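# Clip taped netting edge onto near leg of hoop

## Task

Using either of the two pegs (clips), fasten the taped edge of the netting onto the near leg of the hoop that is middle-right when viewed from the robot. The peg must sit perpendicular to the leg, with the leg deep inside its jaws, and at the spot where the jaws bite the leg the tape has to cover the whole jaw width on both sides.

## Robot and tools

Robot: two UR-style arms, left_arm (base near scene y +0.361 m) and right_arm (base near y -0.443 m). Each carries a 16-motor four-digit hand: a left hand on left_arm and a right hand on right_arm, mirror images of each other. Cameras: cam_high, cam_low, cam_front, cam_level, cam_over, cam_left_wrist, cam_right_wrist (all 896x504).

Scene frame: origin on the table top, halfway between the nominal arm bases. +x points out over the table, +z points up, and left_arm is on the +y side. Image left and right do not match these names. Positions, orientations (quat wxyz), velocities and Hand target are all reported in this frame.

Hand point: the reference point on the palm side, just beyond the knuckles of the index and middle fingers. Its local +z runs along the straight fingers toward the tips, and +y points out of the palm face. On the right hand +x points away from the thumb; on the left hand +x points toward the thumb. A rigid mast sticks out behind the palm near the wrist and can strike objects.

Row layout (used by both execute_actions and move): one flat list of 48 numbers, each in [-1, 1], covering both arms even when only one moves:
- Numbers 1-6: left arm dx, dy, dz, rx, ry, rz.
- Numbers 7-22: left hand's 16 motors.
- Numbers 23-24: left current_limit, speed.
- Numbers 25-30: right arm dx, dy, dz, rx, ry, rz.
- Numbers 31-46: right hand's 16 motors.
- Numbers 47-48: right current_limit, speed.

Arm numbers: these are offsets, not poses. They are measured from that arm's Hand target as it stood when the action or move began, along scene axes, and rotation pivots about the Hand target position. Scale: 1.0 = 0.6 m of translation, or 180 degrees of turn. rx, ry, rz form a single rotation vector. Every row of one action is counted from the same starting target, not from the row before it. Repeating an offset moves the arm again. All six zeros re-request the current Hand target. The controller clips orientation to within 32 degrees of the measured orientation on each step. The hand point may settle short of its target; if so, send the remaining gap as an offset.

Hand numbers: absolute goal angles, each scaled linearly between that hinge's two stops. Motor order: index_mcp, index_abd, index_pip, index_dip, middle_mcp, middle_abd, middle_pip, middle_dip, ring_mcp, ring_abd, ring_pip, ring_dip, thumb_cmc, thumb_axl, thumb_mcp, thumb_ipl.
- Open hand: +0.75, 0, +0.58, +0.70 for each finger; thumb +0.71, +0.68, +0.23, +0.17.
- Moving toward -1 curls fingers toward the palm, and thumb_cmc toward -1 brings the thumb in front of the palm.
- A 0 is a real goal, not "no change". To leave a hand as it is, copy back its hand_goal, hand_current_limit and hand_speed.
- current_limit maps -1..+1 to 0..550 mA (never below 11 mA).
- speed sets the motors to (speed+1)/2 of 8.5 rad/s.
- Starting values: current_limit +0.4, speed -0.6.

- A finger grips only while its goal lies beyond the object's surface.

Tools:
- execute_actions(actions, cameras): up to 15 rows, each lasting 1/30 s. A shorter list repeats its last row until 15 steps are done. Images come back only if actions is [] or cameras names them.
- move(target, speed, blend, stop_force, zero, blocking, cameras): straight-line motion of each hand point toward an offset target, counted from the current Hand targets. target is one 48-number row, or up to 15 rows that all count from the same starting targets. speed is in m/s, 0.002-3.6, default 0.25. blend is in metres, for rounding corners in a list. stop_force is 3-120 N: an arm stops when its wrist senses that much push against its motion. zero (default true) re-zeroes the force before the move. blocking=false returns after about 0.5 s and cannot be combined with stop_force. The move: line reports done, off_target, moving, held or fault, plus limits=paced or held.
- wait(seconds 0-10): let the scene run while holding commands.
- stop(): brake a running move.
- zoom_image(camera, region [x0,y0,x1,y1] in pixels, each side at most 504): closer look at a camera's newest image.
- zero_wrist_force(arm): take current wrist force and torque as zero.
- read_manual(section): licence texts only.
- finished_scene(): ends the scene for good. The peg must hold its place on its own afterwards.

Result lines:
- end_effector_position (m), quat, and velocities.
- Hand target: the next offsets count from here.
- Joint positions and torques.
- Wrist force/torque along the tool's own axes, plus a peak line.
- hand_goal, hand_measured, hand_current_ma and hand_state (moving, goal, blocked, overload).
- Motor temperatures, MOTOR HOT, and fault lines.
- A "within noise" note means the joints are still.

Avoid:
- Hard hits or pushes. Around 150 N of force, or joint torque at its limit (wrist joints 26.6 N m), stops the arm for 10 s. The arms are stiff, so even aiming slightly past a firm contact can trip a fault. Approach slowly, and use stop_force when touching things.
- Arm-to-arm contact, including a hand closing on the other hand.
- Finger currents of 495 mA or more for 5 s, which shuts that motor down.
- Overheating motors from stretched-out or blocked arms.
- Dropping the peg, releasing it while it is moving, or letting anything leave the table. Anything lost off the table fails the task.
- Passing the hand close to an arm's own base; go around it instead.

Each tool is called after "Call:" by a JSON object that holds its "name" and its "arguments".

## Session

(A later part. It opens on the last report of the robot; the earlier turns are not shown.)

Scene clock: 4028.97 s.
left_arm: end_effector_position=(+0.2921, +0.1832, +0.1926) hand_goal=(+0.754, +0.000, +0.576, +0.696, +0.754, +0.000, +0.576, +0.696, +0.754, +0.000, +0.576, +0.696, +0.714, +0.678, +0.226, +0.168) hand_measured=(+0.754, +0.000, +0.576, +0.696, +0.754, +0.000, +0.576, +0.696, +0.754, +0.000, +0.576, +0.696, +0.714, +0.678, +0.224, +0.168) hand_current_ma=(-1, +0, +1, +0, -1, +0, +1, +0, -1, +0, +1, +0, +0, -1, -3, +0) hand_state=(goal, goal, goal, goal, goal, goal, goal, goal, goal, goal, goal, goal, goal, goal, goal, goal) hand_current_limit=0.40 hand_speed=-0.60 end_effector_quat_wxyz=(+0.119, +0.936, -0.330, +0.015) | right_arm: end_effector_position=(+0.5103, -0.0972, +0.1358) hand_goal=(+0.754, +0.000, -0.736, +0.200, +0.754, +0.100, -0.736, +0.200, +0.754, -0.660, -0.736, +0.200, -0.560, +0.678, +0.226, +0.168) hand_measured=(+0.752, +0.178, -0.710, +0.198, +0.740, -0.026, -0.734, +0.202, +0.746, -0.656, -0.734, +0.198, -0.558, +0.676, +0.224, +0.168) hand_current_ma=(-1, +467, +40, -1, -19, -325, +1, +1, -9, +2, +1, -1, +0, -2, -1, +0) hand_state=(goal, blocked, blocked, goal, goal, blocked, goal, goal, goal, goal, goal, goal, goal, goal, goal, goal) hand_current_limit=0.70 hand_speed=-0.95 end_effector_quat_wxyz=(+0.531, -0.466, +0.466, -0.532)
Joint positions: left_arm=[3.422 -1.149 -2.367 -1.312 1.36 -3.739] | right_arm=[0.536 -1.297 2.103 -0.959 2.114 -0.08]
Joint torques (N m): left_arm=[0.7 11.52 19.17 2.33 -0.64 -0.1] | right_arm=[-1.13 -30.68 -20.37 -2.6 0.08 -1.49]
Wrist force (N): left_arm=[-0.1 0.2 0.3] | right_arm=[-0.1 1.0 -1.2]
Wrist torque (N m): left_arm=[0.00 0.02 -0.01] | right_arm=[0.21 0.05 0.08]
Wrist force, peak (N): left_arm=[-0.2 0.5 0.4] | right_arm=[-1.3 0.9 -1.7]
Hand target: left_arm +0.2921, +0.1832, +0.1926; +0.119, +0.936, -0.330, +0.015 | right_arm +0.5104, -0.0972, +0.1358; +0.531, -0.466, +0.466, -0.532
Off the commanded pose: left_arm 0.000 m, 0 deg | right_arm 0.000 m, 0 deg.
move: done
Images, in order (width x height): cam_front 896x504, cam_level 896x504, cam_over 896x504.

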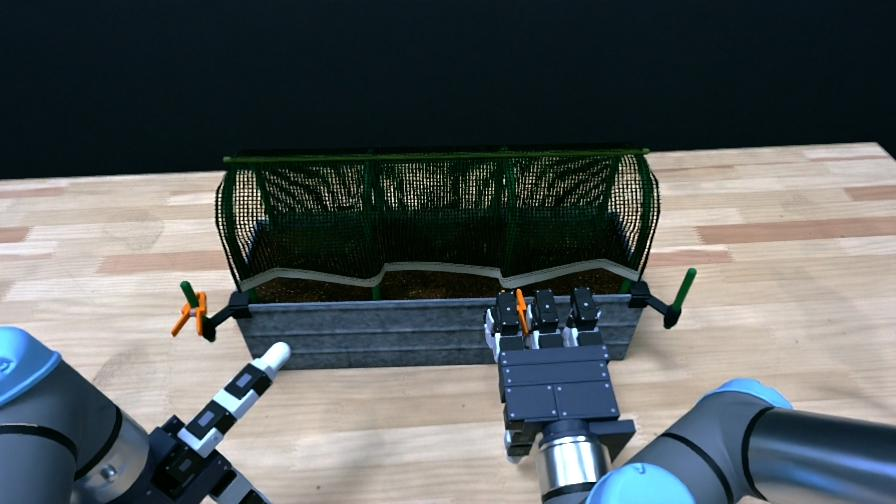

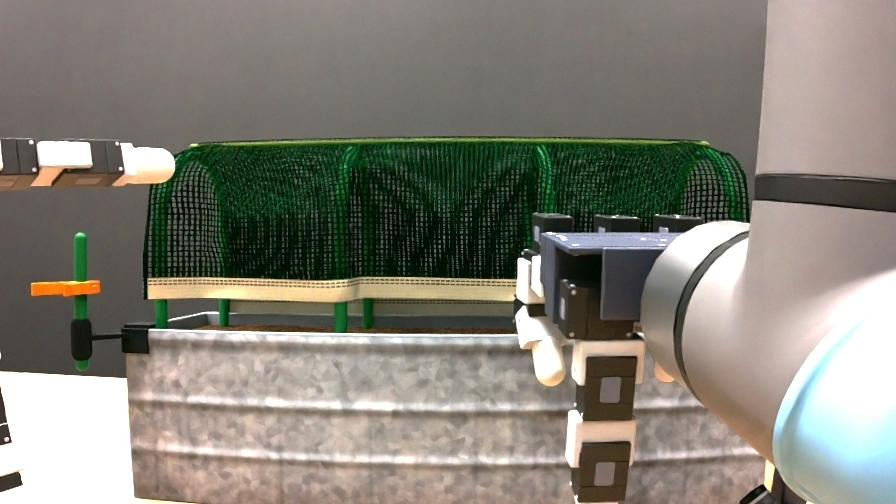

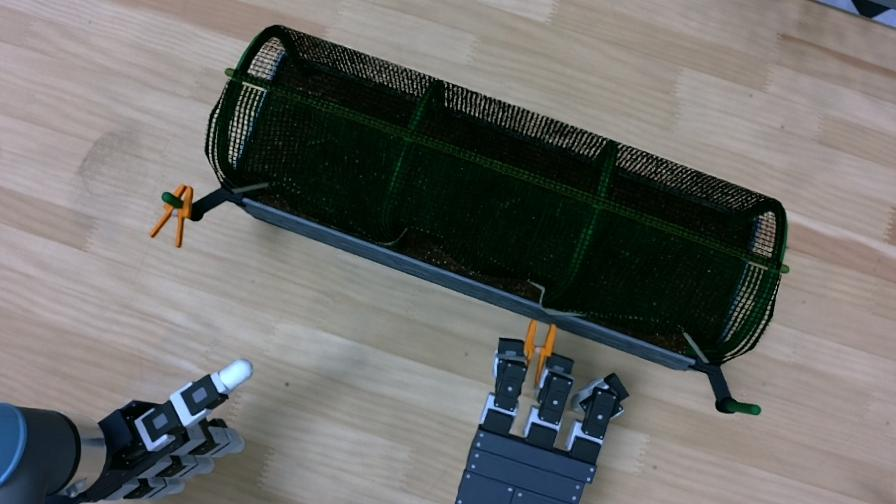

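Call:
{"name": "move", "arguments": {"target": [0,0,0,0,0,0,0.754,0,0.576,0.696,0.754,0,0.576,0.696,0.754,0,0.576,0.696,0.714,0.678,0.226,0.168,0.4,-0.6, -0.09,0,0.045,0,0.0417,0,0.754,0.0,-0.737,0.2,0.754,0.10,-0.737,0.2,0.754,-0.66,-0.737,0.2,-0.56,0.678,0.226,0.168,0.7,-0.95], "speed": 0.05, "cameras": ["cam_over", "cam_level", "cam_front", "cam_low"]}}

Call:
{"name": "zoom_image", "arguments": {"camera": "cam_level", "region": [470, 240, 640, 350]}}

Call:
{"name": "zoom_image", "arguments": {"camera": "cam_front", "region": [430, 230, 590, 330]}}

Call:
{"name": "zoom_image", "arguments": {"camera": "cam_low", "region": [370, 160, 490, 240]}}

Call:
{"name": "zoom_image", "arguments": {"camera": "cam_over", "region": [500, 270, 610, 380]}}

Scene clock: 4064.53 s.
left_arm: end_effector_position=(+0.2921, +0.1832, +0.1926) hand_goal=(+0.754, +0.000, +0.576, +0.696, +0.754, +0.000, +0.576, +0.696, +0.754, +0.000, +0.576, +0.696, +0.714, +0.678, +0.226, +0.168) hand_measured=(+0.754, +0.000, +0.576, +0.696, +0.754, +0.000, +0.576, +0.696, +0.754, +0.000, +0.576, +0.696, +0.714, +0.678, +0.224, +0.168) hand_current_ma=(-1, +0, +1, +0, -1, +0, +1, +0, -1, +0, +1, +0, +0, -1, -3, +0) hand_state=(goal, goal, goal, goal, goal, goal, goal, goal, goal, goal, goal, goal, goal, goal, goal, goal) hand_current_limit=0.40 hand_speed=-0.60 end_effector_quat_wxyz=(+0.119, +0.936, -0.330, +0.015) | right_arm: end_effector_position=(+0.4565, -0.0971, +0.1629) hand_goal=(+0.754, +0.000, -0.736, +0.200, +0.754, +0.100, -0.736, +0.200, +0.754, -0.660, -0.736, +0.200, -0.560, +0.678, +0.226, +0.168) hand_measured=(+0.752, +0.178, -0.710, +0.198, +0.738, -0.026, -0.734, +0.202, +0.746, -0.656, -0.734, +0.198, -0.558, +0.676, +0.224, +0.168) hand_current_ma=(-1, +467, +40, -1, -20, -325, +1, +1, -9, +2, +1, -1, +0, -2, -1, +0) hand_state=(goal, blocked, blocked, goal, goal, blocked, goal, goal, goal, goal, goal, goal, goal, goal, goal, goal) hand_current_limit=0.70 hand_speed=-0.95 end_effector_quat_wxyz=(+0.500, -0.500, +0.500, -0.500)
Joint positions: left_arm=[3.422 -1.149 -2.367 -1.312 1.36 -3.739] | right_arm=[0.599 -1.431 2.075 -0.645 2.183 0]
Joint torques (N m): left_arm=[1.33 11.42 18.4 2.37 -0.58 -0.21] | right_arm=[-10.51 -17.09 -10.43 -1 -1.53 -1.94]
Wrist force (N): left_arm=[-0.1 0.2 0.3] | right_arm=[-0.1 1.0 -1.1]
Wrist torque (N m): left_arm=[0.00 0.02 -0.01] | right_arm=[0.22 0.03 -0.14]
Wrist force, peak (N): left_arm=[-0.1 0.3 0.5] | right_arm=[-0.2 1.2 -1.7]
Hand target: left_arm +0.2921, +0.1832, +0.1926; +0.119, +0.936, -0.330, +0.015 | right_arm +0.4564, -0.0972, +0.1628; +0.500, -0.500, +0.500, -0.500
Off the commanded pose: left_arm 0.000 m, 0 deg | right_arm 0.000 m, 0 deg.
move: done
Images, in order (width x height): cam_low 896x504, cam_front 896x504, cam_level 896x504, cam_over 896x504.

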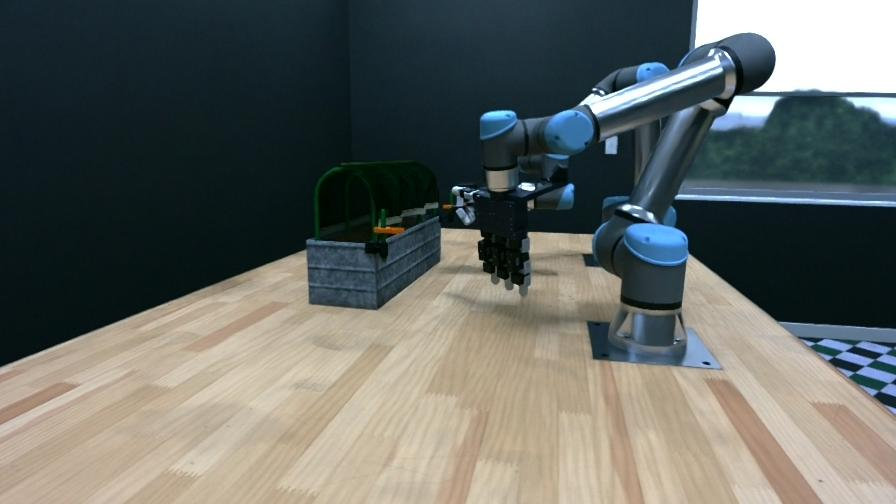

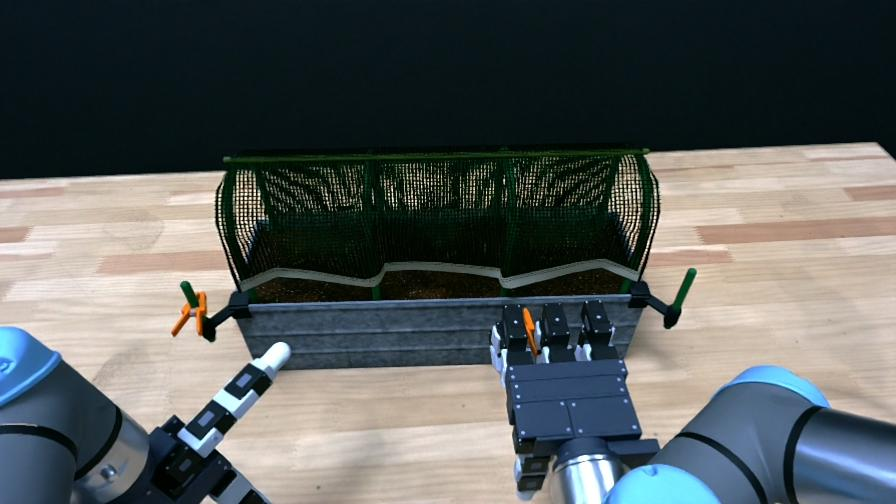

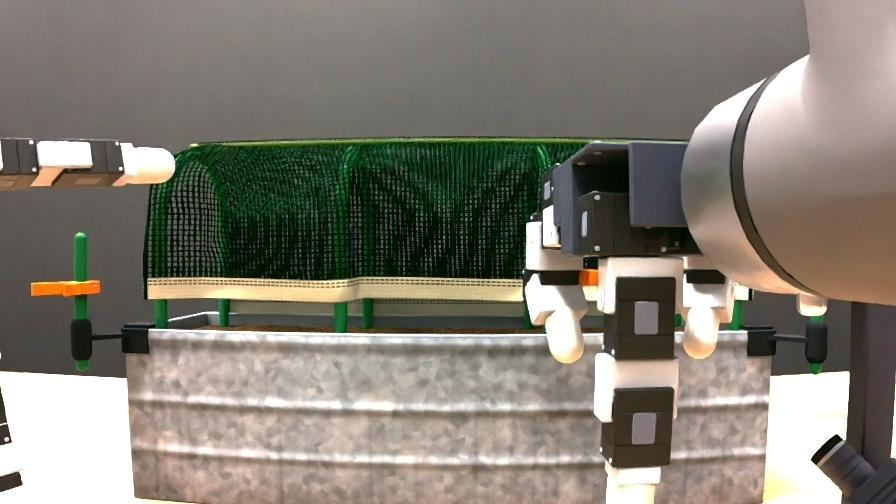

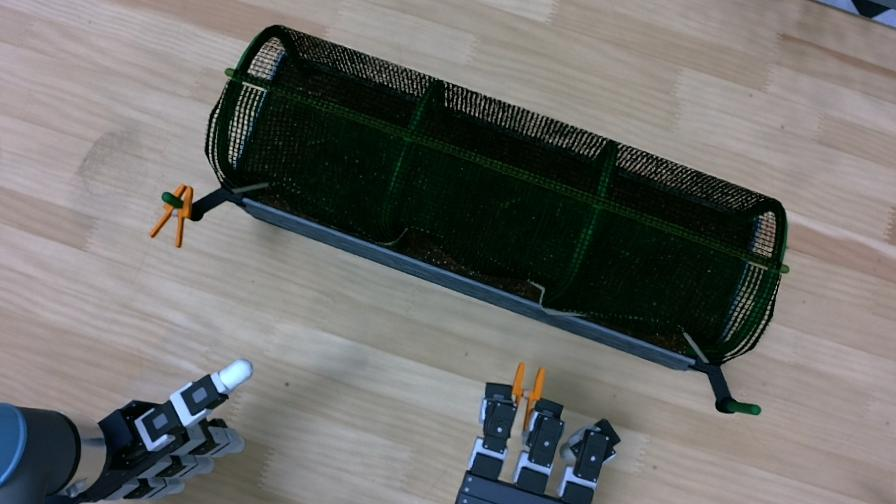

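Scaled by 2.965.

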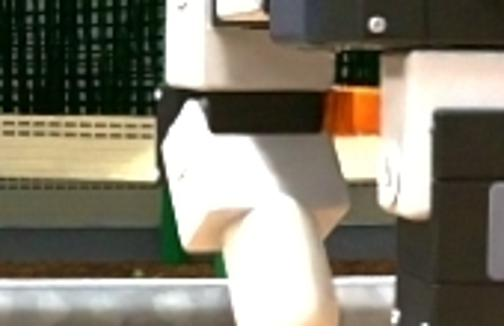

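Scaled by 3.150.

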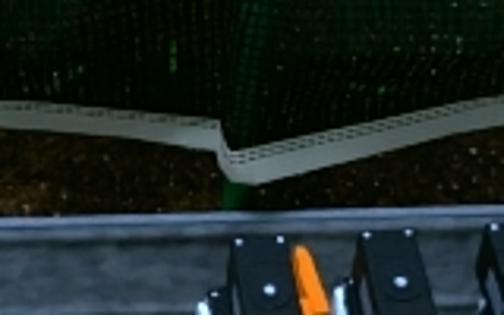

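Scaled by 4.200.

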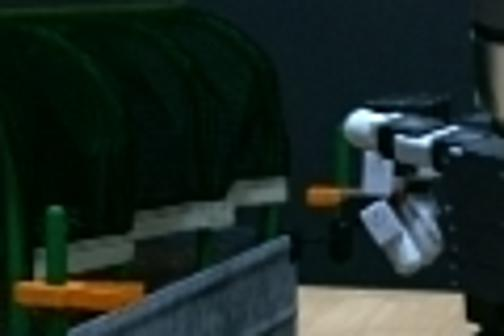

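Scaled by 4.582.

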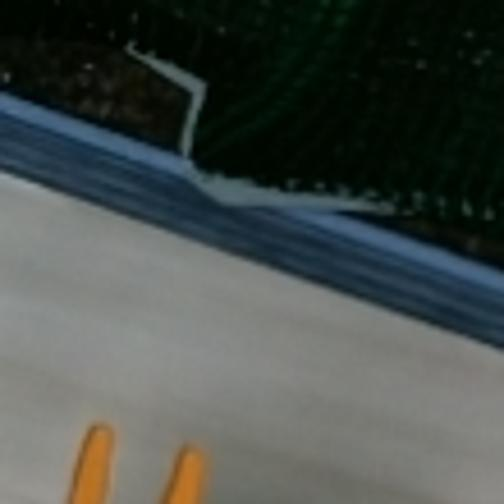

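Call:
{"name": "zoom_image", "arguments": {"camera": "cam_over", "region": [480, 340, 580, 440]}}

Call:
{"name": "zoom_image", "arguments": {"camera": "cam_front", "region": [490, 290, 570, 370]}}

Scaled by 5.040.

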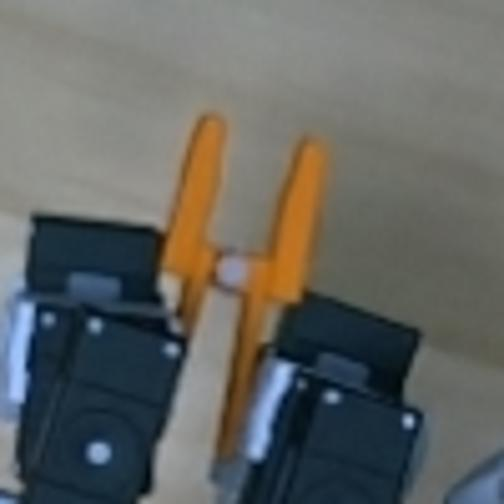

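Scaled by 6.300.

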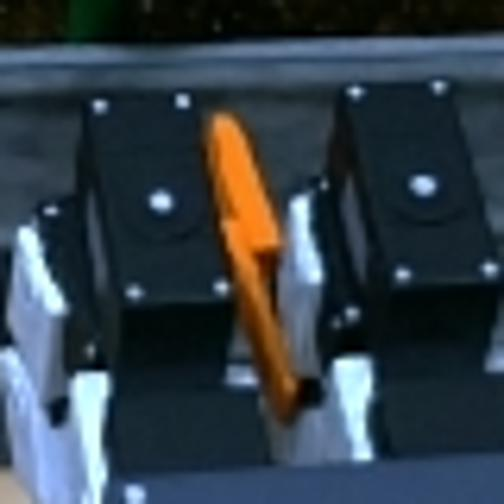

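Call:
{"name": "zoom_image", "arguments": {"camera": "cam_over", "region": [140, 170, 230, 260]}}

Call:
{"name": "zoom_image", "arguments": {"camera": "cam_front", "region": [160, 270, 240, 350]}}

Scaled by 5.600.

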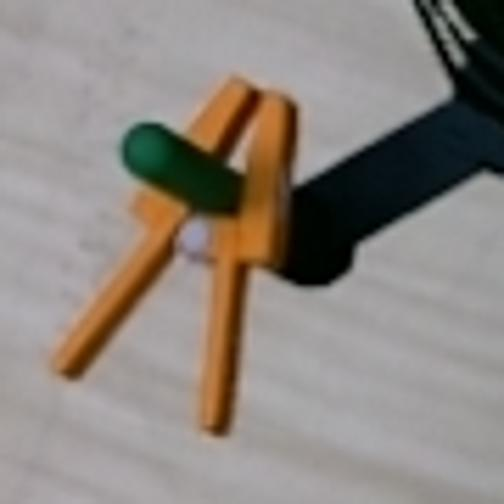

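Scaled by 6.300.

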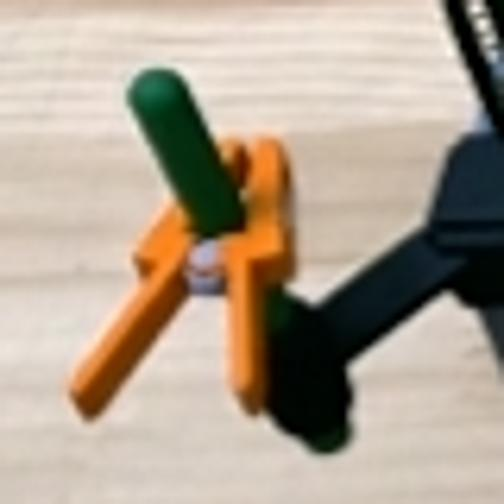

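Call:
{"name": "execute_actions", "arguments": {"actions": [[[0,0,0,0,0,0,0.754,0,0.576,0.696,0.754,0,0.576,0.696,0.754,0,0.576,0.696,0.714,0.678,0.226,0.168,0.4,-0.6,0,0,0,0,0,0,0.754,-0.05,-0.737,0.2,0.754,0.22,-0.737,0.2,0.754,-0.66,-0.737,0.2,-0.56,0.678,0.226,0.168,0.76,-0.95]],[[0,0,0,0,0,0,0.754,0,0.576,0.696,0.754,0,0.576,0.696,0.754,0,0.576,0.696,0.714,0.678,0.226,0.168,0.4,-0.6,0,0,0,0,0,0,0.754,-0.05,-0.737,0.2,0.754,0.22,-0.737,0.2,0.754,-0.66,-0.737,0.2,-0.56,0.678,0.226,0.168,0.76,-0.95]]], "cameras": ["cam_over", "cam_front"]}}

Call:
{"name": "zoom_image", "arguments": {"camera": "cam_over", "region": [490, 350, 560, 420]}}

Call:
{"name": "zoom_image", "arguments": {"camera": "cam_front", "region": [490, 290, 570, 370]}}

Scene clock: 4193.93 s.
left_arm: end_effector_position=(+0.2921, +0.1832, +0.1926) hand_goal=(+0.754, +0.000, +0.576, +0.696, +0.754, +0.000, +0.576, +0.696, +0.754, +0.000, +0.576, +0.696, +0.714, +0.678, +0.226, +0.168) hand_measured=(+0.754, +0.000, +0.576, +0.696, +0.754, +0.000, +0.576, +0.696, +0.754, +0.000, +0.576, +0.696, +0.714, +0.678, +0.224, +0.168) hand_current_ma=(-1, +0, +1, +0, -1, +0, +1, +0, -1, +0, +1, +0, +0, -1, -3, +0) hand_state=(goal, goal, goal, goal, goal, goal, goal, goal, goal, goal, goal, goal, goal, goal, goal, goal) hand_current_limit=0.40 hand_speed=-0.60 end_effector_quat_wxyz=(+0.119, +0.936, -0.330, +0.015) | right_arm: end_effector_position=(+0.4564, -0.0972, +0.1628) hand_goal=(+0.754, -0.050, -0.736, +0.200, +0.754, +0.220, -0.736, +0.200, +0.754, -0.660, -0.736, +0.200, -0.560, +0.678, +0.226, +0.168) hand_measured=(+0.752, +0.178, -0.710, +0.198, +0.738, -0.018, -0.734, +0.202, +0.746, -0.656, -0.734, +0.198, -0.558, +0.676, +0.224, +0.168) hand_current_ma=(-1, +484, +40, -1, -20, -484, +1, +1, -9, +2, +1, -1, +0, -2, -1, +0) hand_state=(goal, blocked, blocked, goal, goal, blocked, goal, goal, goal, goal, goal, goal, goal, goal, goal, goal) hand_current_limit=0.76 hand_speed=-0.95 end_effector_quat_wxyz=(+0.500, -0.500, +0.500, -0.500)
Joint positions: left_arm=[3.422 -1.149 -2.367 -1.312 1.36 -3.739] | right_arm=[0.599 -1.431 2.076 -0.645 2.183 0]
Joint torques (N m): left_arm=[0.86 11.1 18.11 2.34 -0.58 -0.22] | right_arm=[-9.58 -15.01 -9.67 -0.86 -1.5 -1.6]
Wrist force (N): left_arm=[0.0 0.3 0.4] | right_arm=[-0.5 0.7 -1.0]
Wrist torque (N m): left_arm=[0.00 0.02 0.00] | right_arm=[0.18 0.07 -0.17]
Wrist force, peak (N): left_arm=[-0.4 0.2 0.5] | right_arm=[-0.6 0.8 -1.6]
Hand target: left_arm +0.2921, +0.1832, +0.1926; +0.119, +0.936, -0.330, +0.015 | right_arm +0.4564, -0.0972, +0.1628; +0.500, -0.500, +0.500, -0.500
Off the commanded pose: left_arm 0.000 m, 0 deg | right_arm 0.000 m, 0 deg.
Step readings (end_effector_position of left_arm | right_arm):
0: (+0.2921, +0.1832, +0.1926) | (+0.4564, -0.0972, +0.1628)
1: (+0.2921, +0.1832, +0.1926) | (+0.4564, -0.0972, +0.1628)
2: (+0.2921, +0.1832, +0.1926) | (+0.4564, -0.0972, +0.1628)
4: (+0.2921, +0.1832, +0.1926) | (+0.4564, -0.0972, +0.1628)
8: (+0.2921, +0.1832, +0.1926) | (+0.4564, -0.0972, +0.1628)
15: (+0.2921, +0.1832, +0.1926) | (+0.4564, -0.0972, +0.1628)
16: (+0.2921, +0.1832, +0.1926) | (+0.4564, -0.0972, +0.1628)
17: (+0.2921, +0.1832, +0.1926) | (+0.4564, -0.0972, +0.1628)
19: (+0.2921, +0.1832, +0.1926) | (+0.4564, -0.0972, +0.1628)
23: (+0.2921, +0.1832, +0.1926) | (+0.4564, -0.0972, +0.1628)
30: (+0.2921, +0.1832, +0.1926) | (+0.4564, -0.0972, +0.1628)
Images, in order (width x height): cam_front 896x504, cam_over 896x504.

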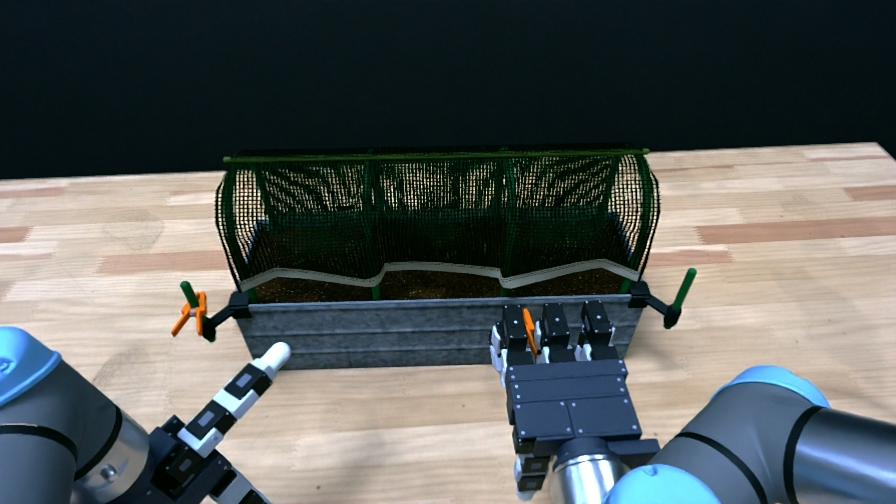

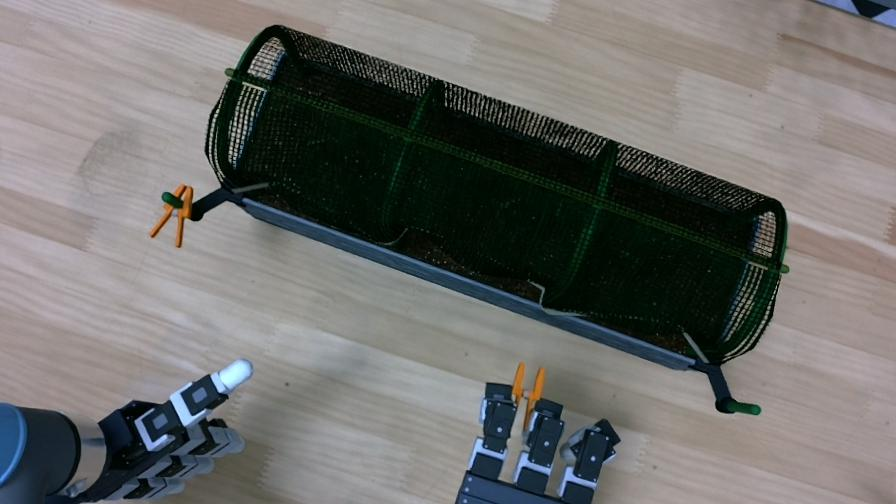

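Scaled by 7.200.

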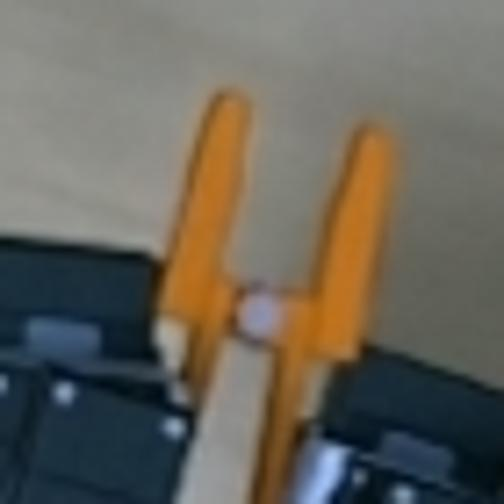

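Scaled by 6.300.

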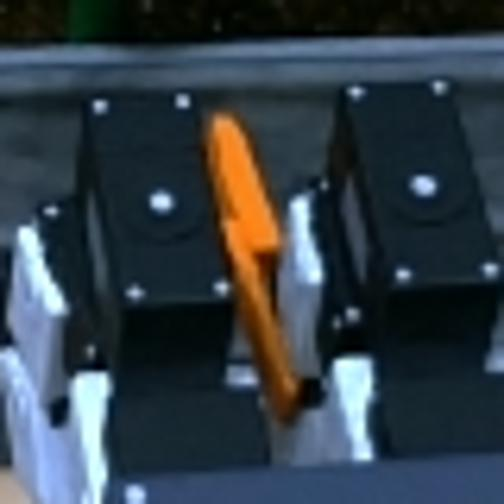

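Call:
{"name": "move", "arguments": {"target": [0,0,0,0,0,0,0.754,0,0.576,0.696,0.754,0,0.576,0.696,0.754,0,0.576,0.696,0.714,0.678,0.226,0.168,0.4,-0.6, 0,-0.2333,0,0,0,0,0.754,-0.05,-0.737,0.2,0.754,0.22,-0.737,0.2,0.754,-0.66,-0.737,0.2,-0.56,0.678,0.226,0.168,0.76,-0.95], "speed": 0.1, "cameras": ["cam_low", "cam_level", "cam_front"]}}

Call:
{"name": "zoom_image", "arguments": {"camera": "cam_low", "region": [395, 185, 455, 225]}}

Call:
{"name": "zoom_image", "arguments": {"camera": "cam_level", "region": [480, 250, 620, 340]}}

Call:
{"name": "zoom_image", "arguments": {"camera": "cam_front", "region": [450, 240, 570, 310]}}

Scene clock: 4287.23 s.
left_arm: end_effector_position=(+0.2921, +0.1832, +0.1926) hand_goal=(+0.754, +0.000, +0.576, +0.696, +0.754, +0.000, +0.576, +0.696, +0.754, +0.000, +0.576, +0.696, +0.714, +0.678, +0.226, +0.168) hand_measured=(+0.754, +0.000, +0.576, +0.696, +0.754, +0.000, +0.576, +0.696, +0.754, +0.000, +0.576, +0.696, +0.714, +0.678, +0.224, +0.168) hand_current_ma=(-1, +0, +1, +0, -1, +0, +1, +0, -1, +0, +1, +0, +0, -1, -3, +0) hand_state=(goal, goal, goal, goal, goal, goal, goal, goal, goal, goal, goal, goal, goal, goal, goal, goal) hand_current_limit=0.40 hand_speed=-0.60 end_effector_quat_wxyz=(+0.119, +0.936, -0.330, +0.015) | right_arm: end_effector_position=(+0.4564, -0.2372, +0.1627) hand_goal=(+0.754, -0.050, -0.736, +0.200, +0.754, +0.220, -0.736, +0.200, +0.754, -0.660, -0.736, +0.200, -0.560, +0.678, +0.226, +0.168) hand_measured=(+0.752, +0.178, -0.710, +0.198, +0.738, -0.018, -0.734, +0.202, +0.746, -0.656, -0.734, +0.198, -0.560, +0.676, +0.224, +0.168) hand_current_ma=(-1, +484, +40, -1, -20, -484, +1, +1, -9, +2, +1, -1, +0, -2, -1, +0) hand_state=(goal, blocked, blocked, goal, goal, blocked, goal, goal, goal, goal, goal, goal, goal, goal, goal, goal) hand_current_limit=0.76 hand_speed=-0.95 end_effector_quat_wxyz=(+0.500, -0.500, +0.500, -0.500)
Joint positions: left_arm=[3.422 -1.149 -2.367 -1.312 1.36 -3.739] | right_arm=[0.191 -1.693 2.341 -0.648 1.774 0]
Joint torques (N m): left_arm=[1.11 12.53 18.5 2.41 -0.58 -0.08] | right_arm=[-9.91 -10.77 -28.33 -3.65 -0.77 1.62]
Wrist force (N): left_arm=[-0.2 0.2 0.2] | right_arm=[-0.6 0.4 -0.6]
Wrist torque (N m): left_arm=[0.02 0.03 -0.02] | right_arm=[0.07 0.05 -0.15]
Wrist force, peak (N): left_arm=[-0.2 0.3 0.5] | right_arm=[-1.5 0.8 -0.8]
Hand target: left_arm +0.2921, +0.1832, +0.1926; +0.119, +0.936, -0.330, +0.015 | right_arm +0.4564, -0.2372, +0.1628; +0.500, -0.500, +0.500, -0.500
Off the commanded pose: left_arm 0.000 m, 0 deg | right_arm 0.000 m, 0 deg.
move: done
Images, in order (width x height): cam_low 896x504, cam_front 896x504, cam_level 896x504.

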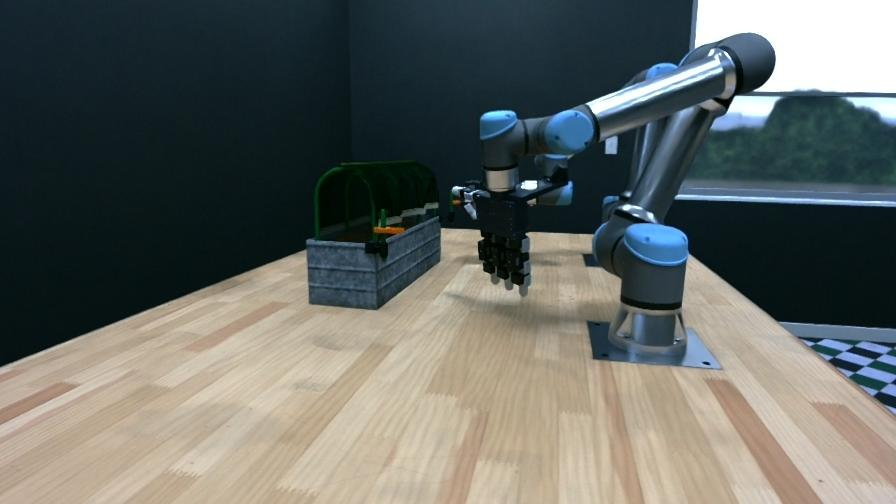

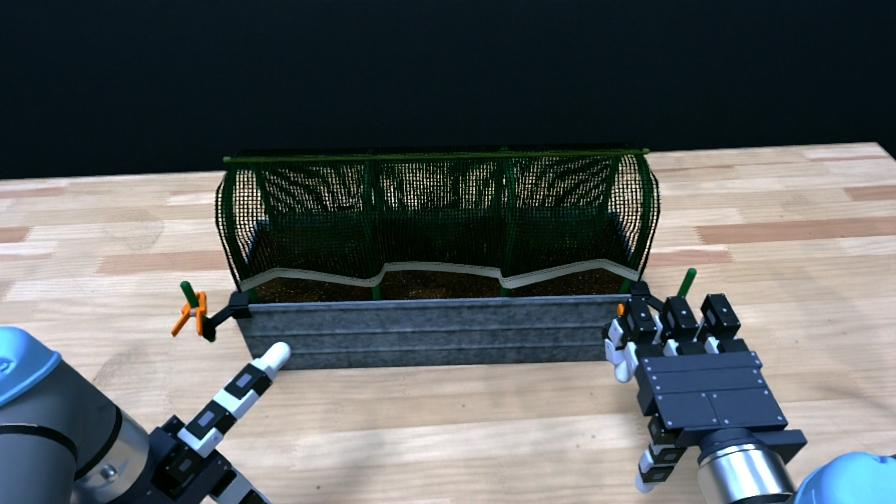

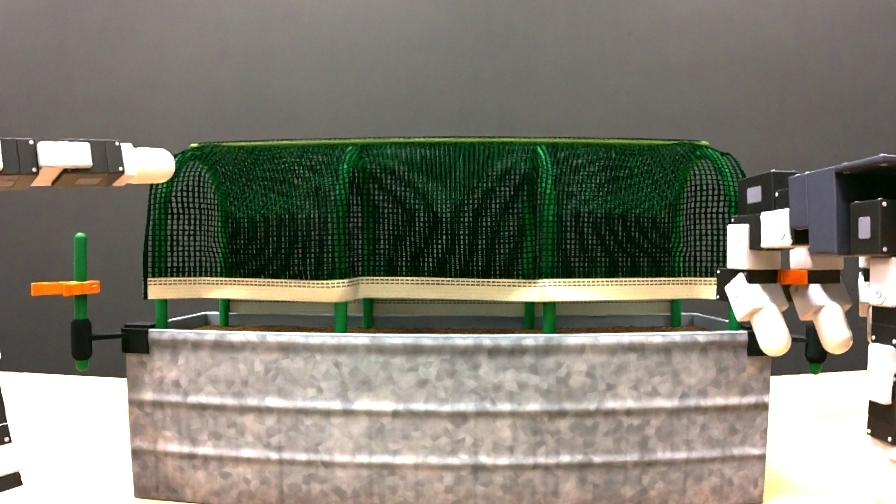

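Scaled by 8.400.

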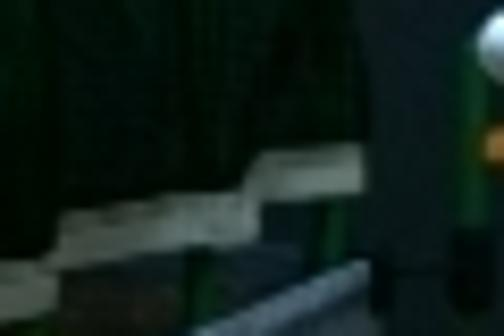

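Scaled by 3.600.

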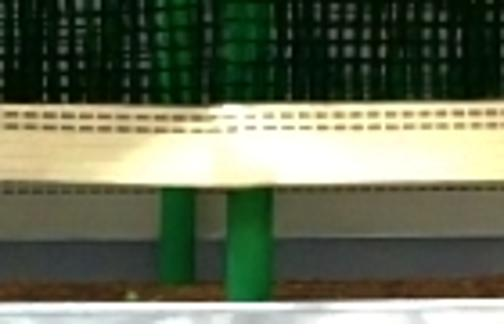

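Scaled by 4.200.

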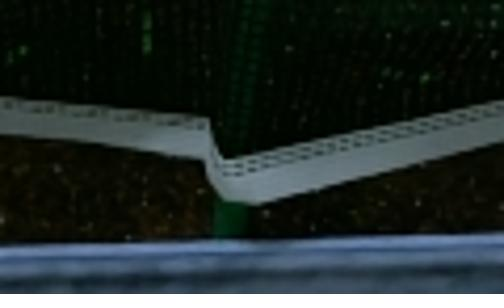

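Call:
{"name": "move", "arguments": {"target": [[0,0,0,0,0,0,0.754,0,0.576,0.696,0.754,0,0.576,0.696,0.754,0,0.576,0.696,0.714,0.678,0.226,0.168,0.4,-0.6, 0,0.2167,-0.07,0,0,0,0.754,-0.05,-0.737,0.2,0.754,0.22,-0.737,0.2,0.754,-0.66,-0.737,0.2,-0.56,0.678,0.226,0.168,0.76,-0.95],[0,0,0,0,0,0,0.754,0,0.576,0.696,0.754,0,0.576,0.696,0.754,0,0.576,0.696,0.714,0.678,0.226,0.168,0.4,-0.6, 0.0667,0.2167,-0.123,0,0,0,0.754,-0.05,-0.737,0.2,0.754,0.22,-0.737,0.2,0.754,-0.66,-0.737,0.2,-0.56,0.678,0.226,0.168,0.76,-0.95]], "speed": 0.08, "blend": [0.03, 0], "cameras": ["cam_over", "cam_low", "cam_front"]}}

Call:
{"name": "zoom_image", "arguments": {"camera": "cam_over", "region": [480, 310, 580, 410]}}

Call:
{"name": "zoom_image", "arguments": {"camera": "cam_low", "region": [400, 185, 480, 245]}}

Scene clock: 4430.20 s.
left_arm: end_effector_position=(+0.2921, +0.1832, +0.1926) hand_goal=(+0.754, +0.000, +0.576, +0.696, +0.754, +0.000, +0.576, +0.696, +0.754, +0.000, +0.576, +0.696, +0.714, +0.678, +0.226, +0.168) hand_measured=(+0.754, +0.000, +0.576, +0.696, +0.754, +0.000, +0.576, +0.696, +0.754, +0.000, +0.576, +0.696, +0.714, +0.678, +0.224, +0.168) hand_current_ma=(-1, +0, +1, +0, -1, +0, +1, +0, -1, +0, +1, +0, +0, -1, -3, +0) hand_state=(goal, goal, goal, goal, goal, goal, goal, goal, goal, goal, goal, goal, goal, goal, goal, goal) hand_current_limit=0.40 hand_speed=-0.60 end_effector_quat_wxyz=(+0.119, +0.936, -0.330, +0.015) | right_arm: end_effector_position=(+0.4966, -0.1072, +0.0891) hand_goal=(+0.754, -0.050, -0.736, +0.200, +0.754, +0.220, -0.736, +0.200, +0.754, -0.660, -0.736, +0.200, -0.560, +0.678, +0.226, +0.168) hand_measured=(+0.752, +0.178, -0.710, +0.198, +0.738, -0.018, -0.734, +0.202, +0.746, -0.656, -0.734, +0.198, -0.560, +0.676, +0.224, +0.168) hand_current_ma=(-1, +484, +40, -1, -20, -484, +1, +1, -9, +2, +1, -1, +0, -2, -1, +0) hand_state=(goal, blocked, blocked, goal, goal, blocked, goal, goal, goal, goal, goal, goal, goal, goal, goal, goal) hand_current_limit=0.76 hand_speed=-0.95 end_effector_quat_wxyz=(+0.500, -0.500, +0.500, -0.500)
Joint positions: left_arm=[3.422 -1.149 -2.367 -1.312 1.36 -3.739] | right_arm=[0.52 -1.259 2.104 -0.845 2.104 0]
Joint torques (N m): left_arm=[0.81 11.15 18.45 2.26 -0.54 -0.16] | right_arm=[9.03 -39.66 -6.34 0.02 2.29 -1.67]
Wrist force (N): left_arm=[-0.2 0.3 0.4] | right_arm=[-0.1 0.1 -1.0]
Wrist torque (N m): left_arm=[0.00 0.03 -0.02] | right_arm=[0.09 0.03 -0.10]
Wrist force, peak (N): left_arm=[-0.5 0.2 0.5] | right_arm=[-0.1 0.8 -1.7]
Hand target: left_arm +0.2921, +0.1832, +0.1926; +0.119, +0.936, -0.330, +0.015 | right_arm +0.4965, -0.1072, +0.0890; +0.500, -0.500, +0.500, -0.500
Off the commanded pose: left_arm 0.000 m, 0 deg | right_arm 0.000 m, 0 deg.
move: done; blend cut to 0.0256 m at target 1
Images, in order (width x height): cam_low 896x504, cam_front 896x504, cam_over 896x504.

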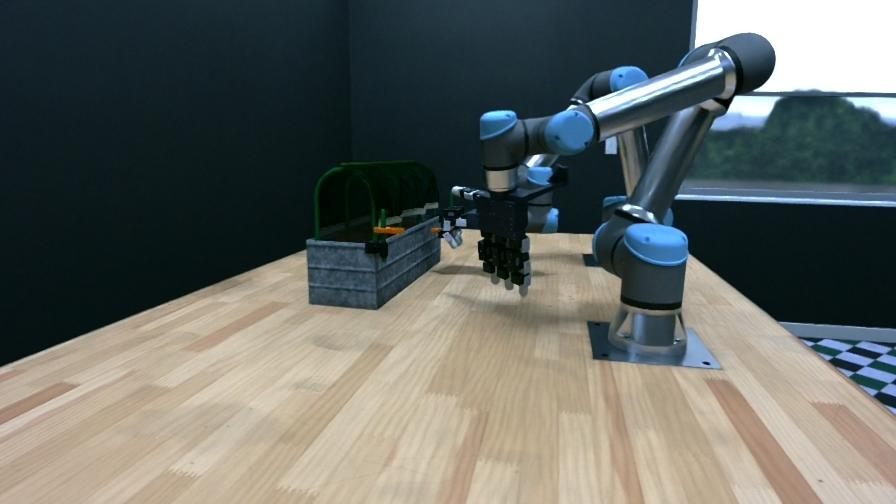

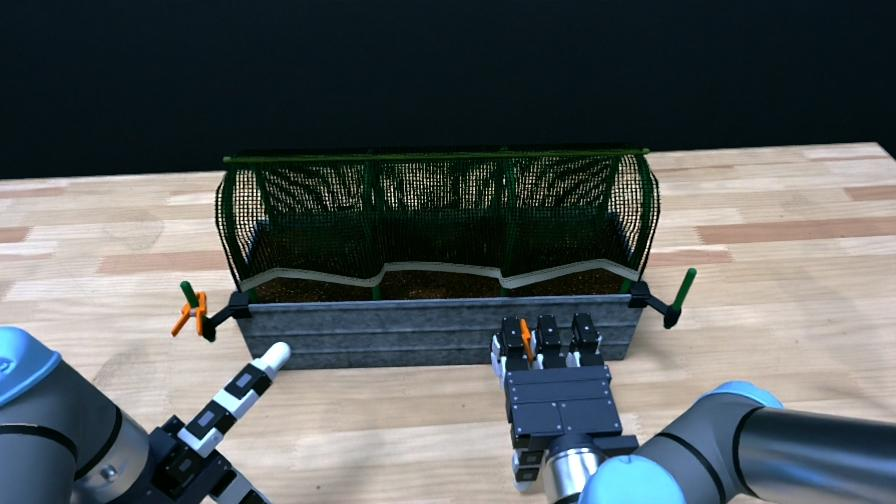

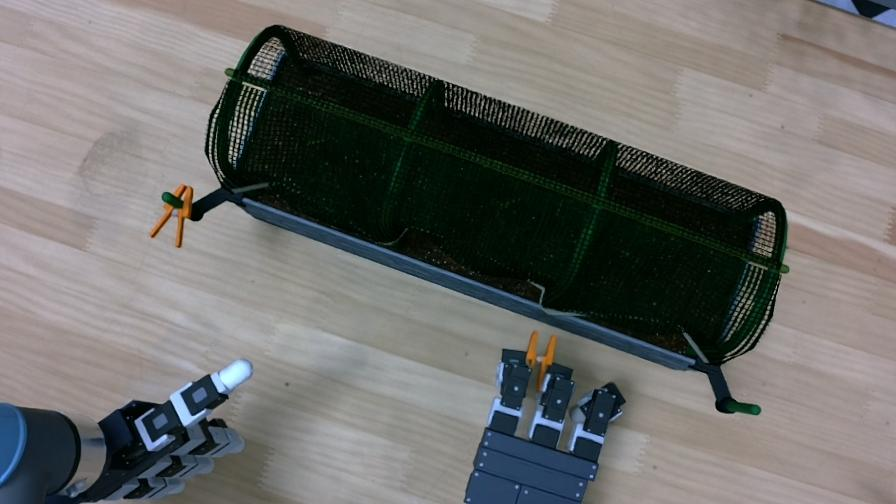

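Scaled by 5.040.

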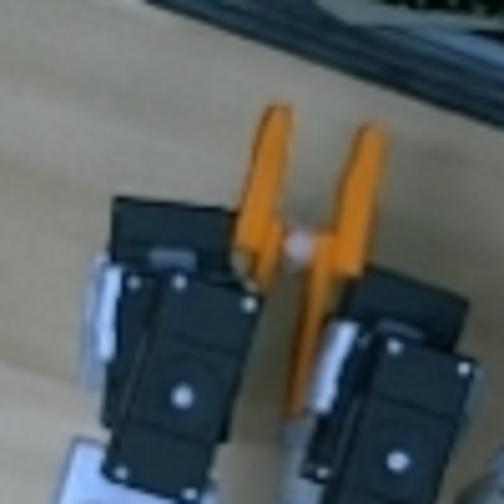

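Scaled by 6.300.

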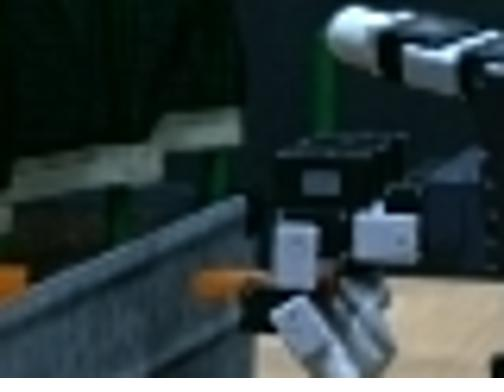

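Call:
{"name": "move", "arguments": {"target": [0,0,0,0,0,0,0.754,0,0.576,0.696,0.754,0,0.576,0.696,0.754,0,0.576,0.696,0.714,0.678,0.226,0.168,0.4,-0.6, 0.036,0,0,0,0,0,0.754,-0.05,-0.737,0.2,0.754,0.22,-0.737,0.2,0.754,-0.66,-0.737,0.2,-0.56,0.678,0.226,0.168,0.76,-0.95], "speed": 0.006, "stop_force": 15, "cameras": ["cam_over", "cam_low"]}}

Call:
{"name": "zoom_image", "arguments": {"camera": "cam_over", "region": [480, 290, 580, 390]}}

Call:
{"name": "zoom_image", "arguments": {"camera": "cam_low", "region": [400, 185, 480, 245]}}

Scene clock: 4472.20 s.
left_arm: end_effector_position=(+0.2921, +0.1832, +0.1926) hand_goal=(+0.754, +0.000, +0.576, +0.696, +0.754, +0.000, +0.576, +0.696, +0.754, +0.000, +0.576, +0.696, +0.714, +0.678, +0.226, +0.168) hand_measured=(+0.754, +0.000, +0.576, +0.696, +0.754, +0.000, +0.576, +0.696, +0.754, +0.000, +0.576, +0.696, +0.714, +0.678, +0.224, +0.168) hand_current_ma=(-1, +0, +1, +0, -1, +0, +1, +0, -1, +0, +1, +0, +0, -1, -3, +0) hand_state=(goal, goal, goal, goal, goal, goal, goal, goal, goal, goal, goal, goal, goal, goal, goal, goal) hand_current_limit=0.40 hand_speed=-0.60 end_effector_quat_wxyz=(+0.119, +0.936, -0.330, +0.015) | right_arm: end_effector_position=(+0.5181, -0.1072, +0.0889) hand_goal=(+0.754, -0.050, -0.736, +0.200, +0.754, +0.220, -0.736, +0.200, +0.754, -0.660, -0.736, +0.200, -0.560, +0.678, +0.226, +0.168) hand_measured=(+0.744, +0.178, -0.712, +0.198, +0.738, -0.016, -0.742, +0.204, +0.746, -0.656, -0.734, +0.198, -0.560, +0.676, +0.224, +0.168) hand_current_ma=(-11, +484, +36, -1, -23, -484, -4, +2, -9, +2, +1, -1, +0, -2, -1, +0) hand_state=(goal, blocked, blocked, goal, goal, blocked, goal, goal, goal, goal, goal, goal, goal, goal, goal, goal) hand_current_limit=0.76 hand_speed=-0.95 end_effector_quat_wxyz=(+0.500, -0.500, +0.500, -0.500)
Joint positions: left_arm=[3.422 -1.149 -2.367 -1.312 1.36 -3.739] | right_arm=[0.493 -1.232 2.063 -0.83 2.077 0]
Joint torques (N m): left_arm=[0.89 11.42 18.4 2.34 -0.62 -0.16] | right_arm=[-5.66 -34.51 -15.44 -2.4 1.95 -1.49]
Wrist force (N): left_arm=[-0.1 0.3 0.3] | right_arm=[-1.0 -1.1 -9.0]
Wrist torque (N m): left_arm=[0.01 0.02 -0.01] | right_arm=[0.66 0.10 -0.17]
Wrist force, peak (N): left_arm=[-0.1 0.4 0.5] | right_arm=[-0.8 -1.1 -9.3]
Hand target: left_arm +0.2921, +0.1832, +0.1926; +0.119, +0.936, -0.330, +0.015 | right_arm +0.5181, -0.1072, +0.0890; +0.500, -0.500, +0.500, -0.500
Off the commanded pose: left_arm 0.000 m, 0 deg | right_arm 0.000 m, 0 deg.
move: done
Images, in order (width x height): cam_low 896x504, cam_over 896x504.

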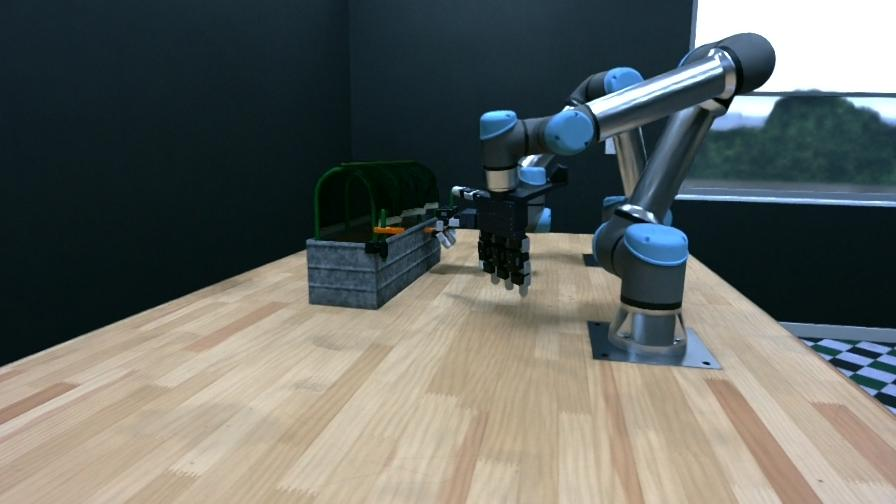

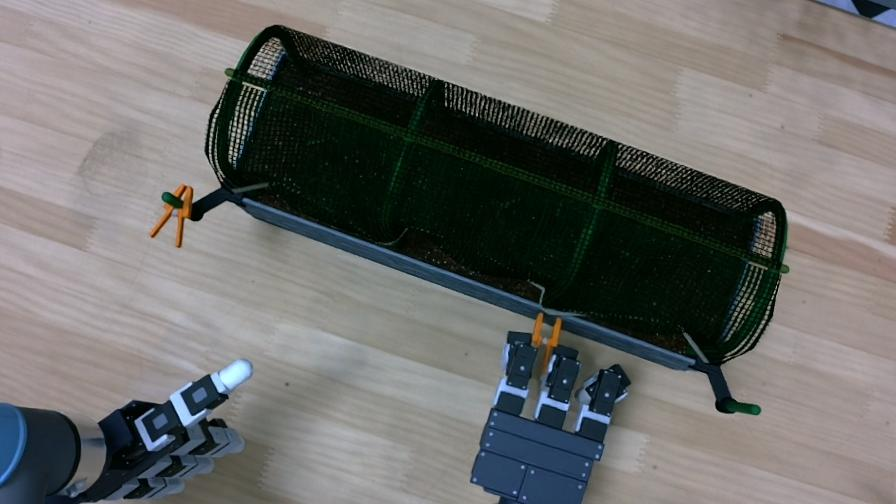

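Scaled by 5.040.

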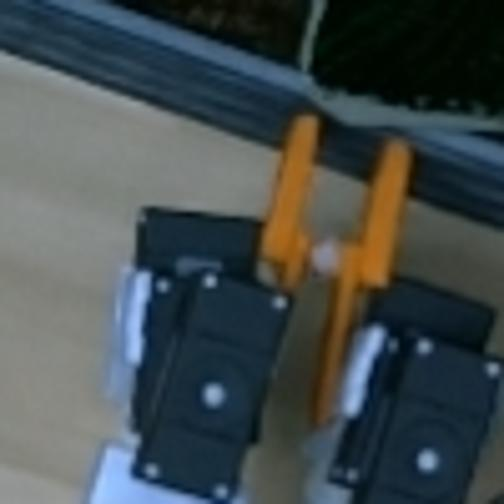

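Scaled by 6.300.

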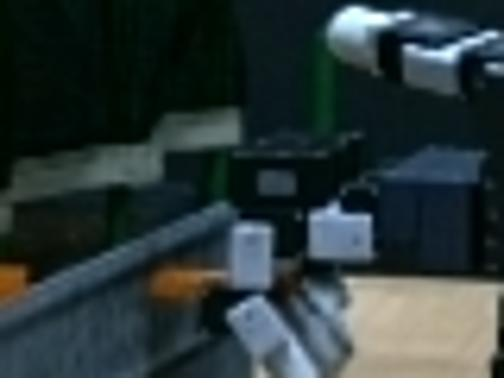

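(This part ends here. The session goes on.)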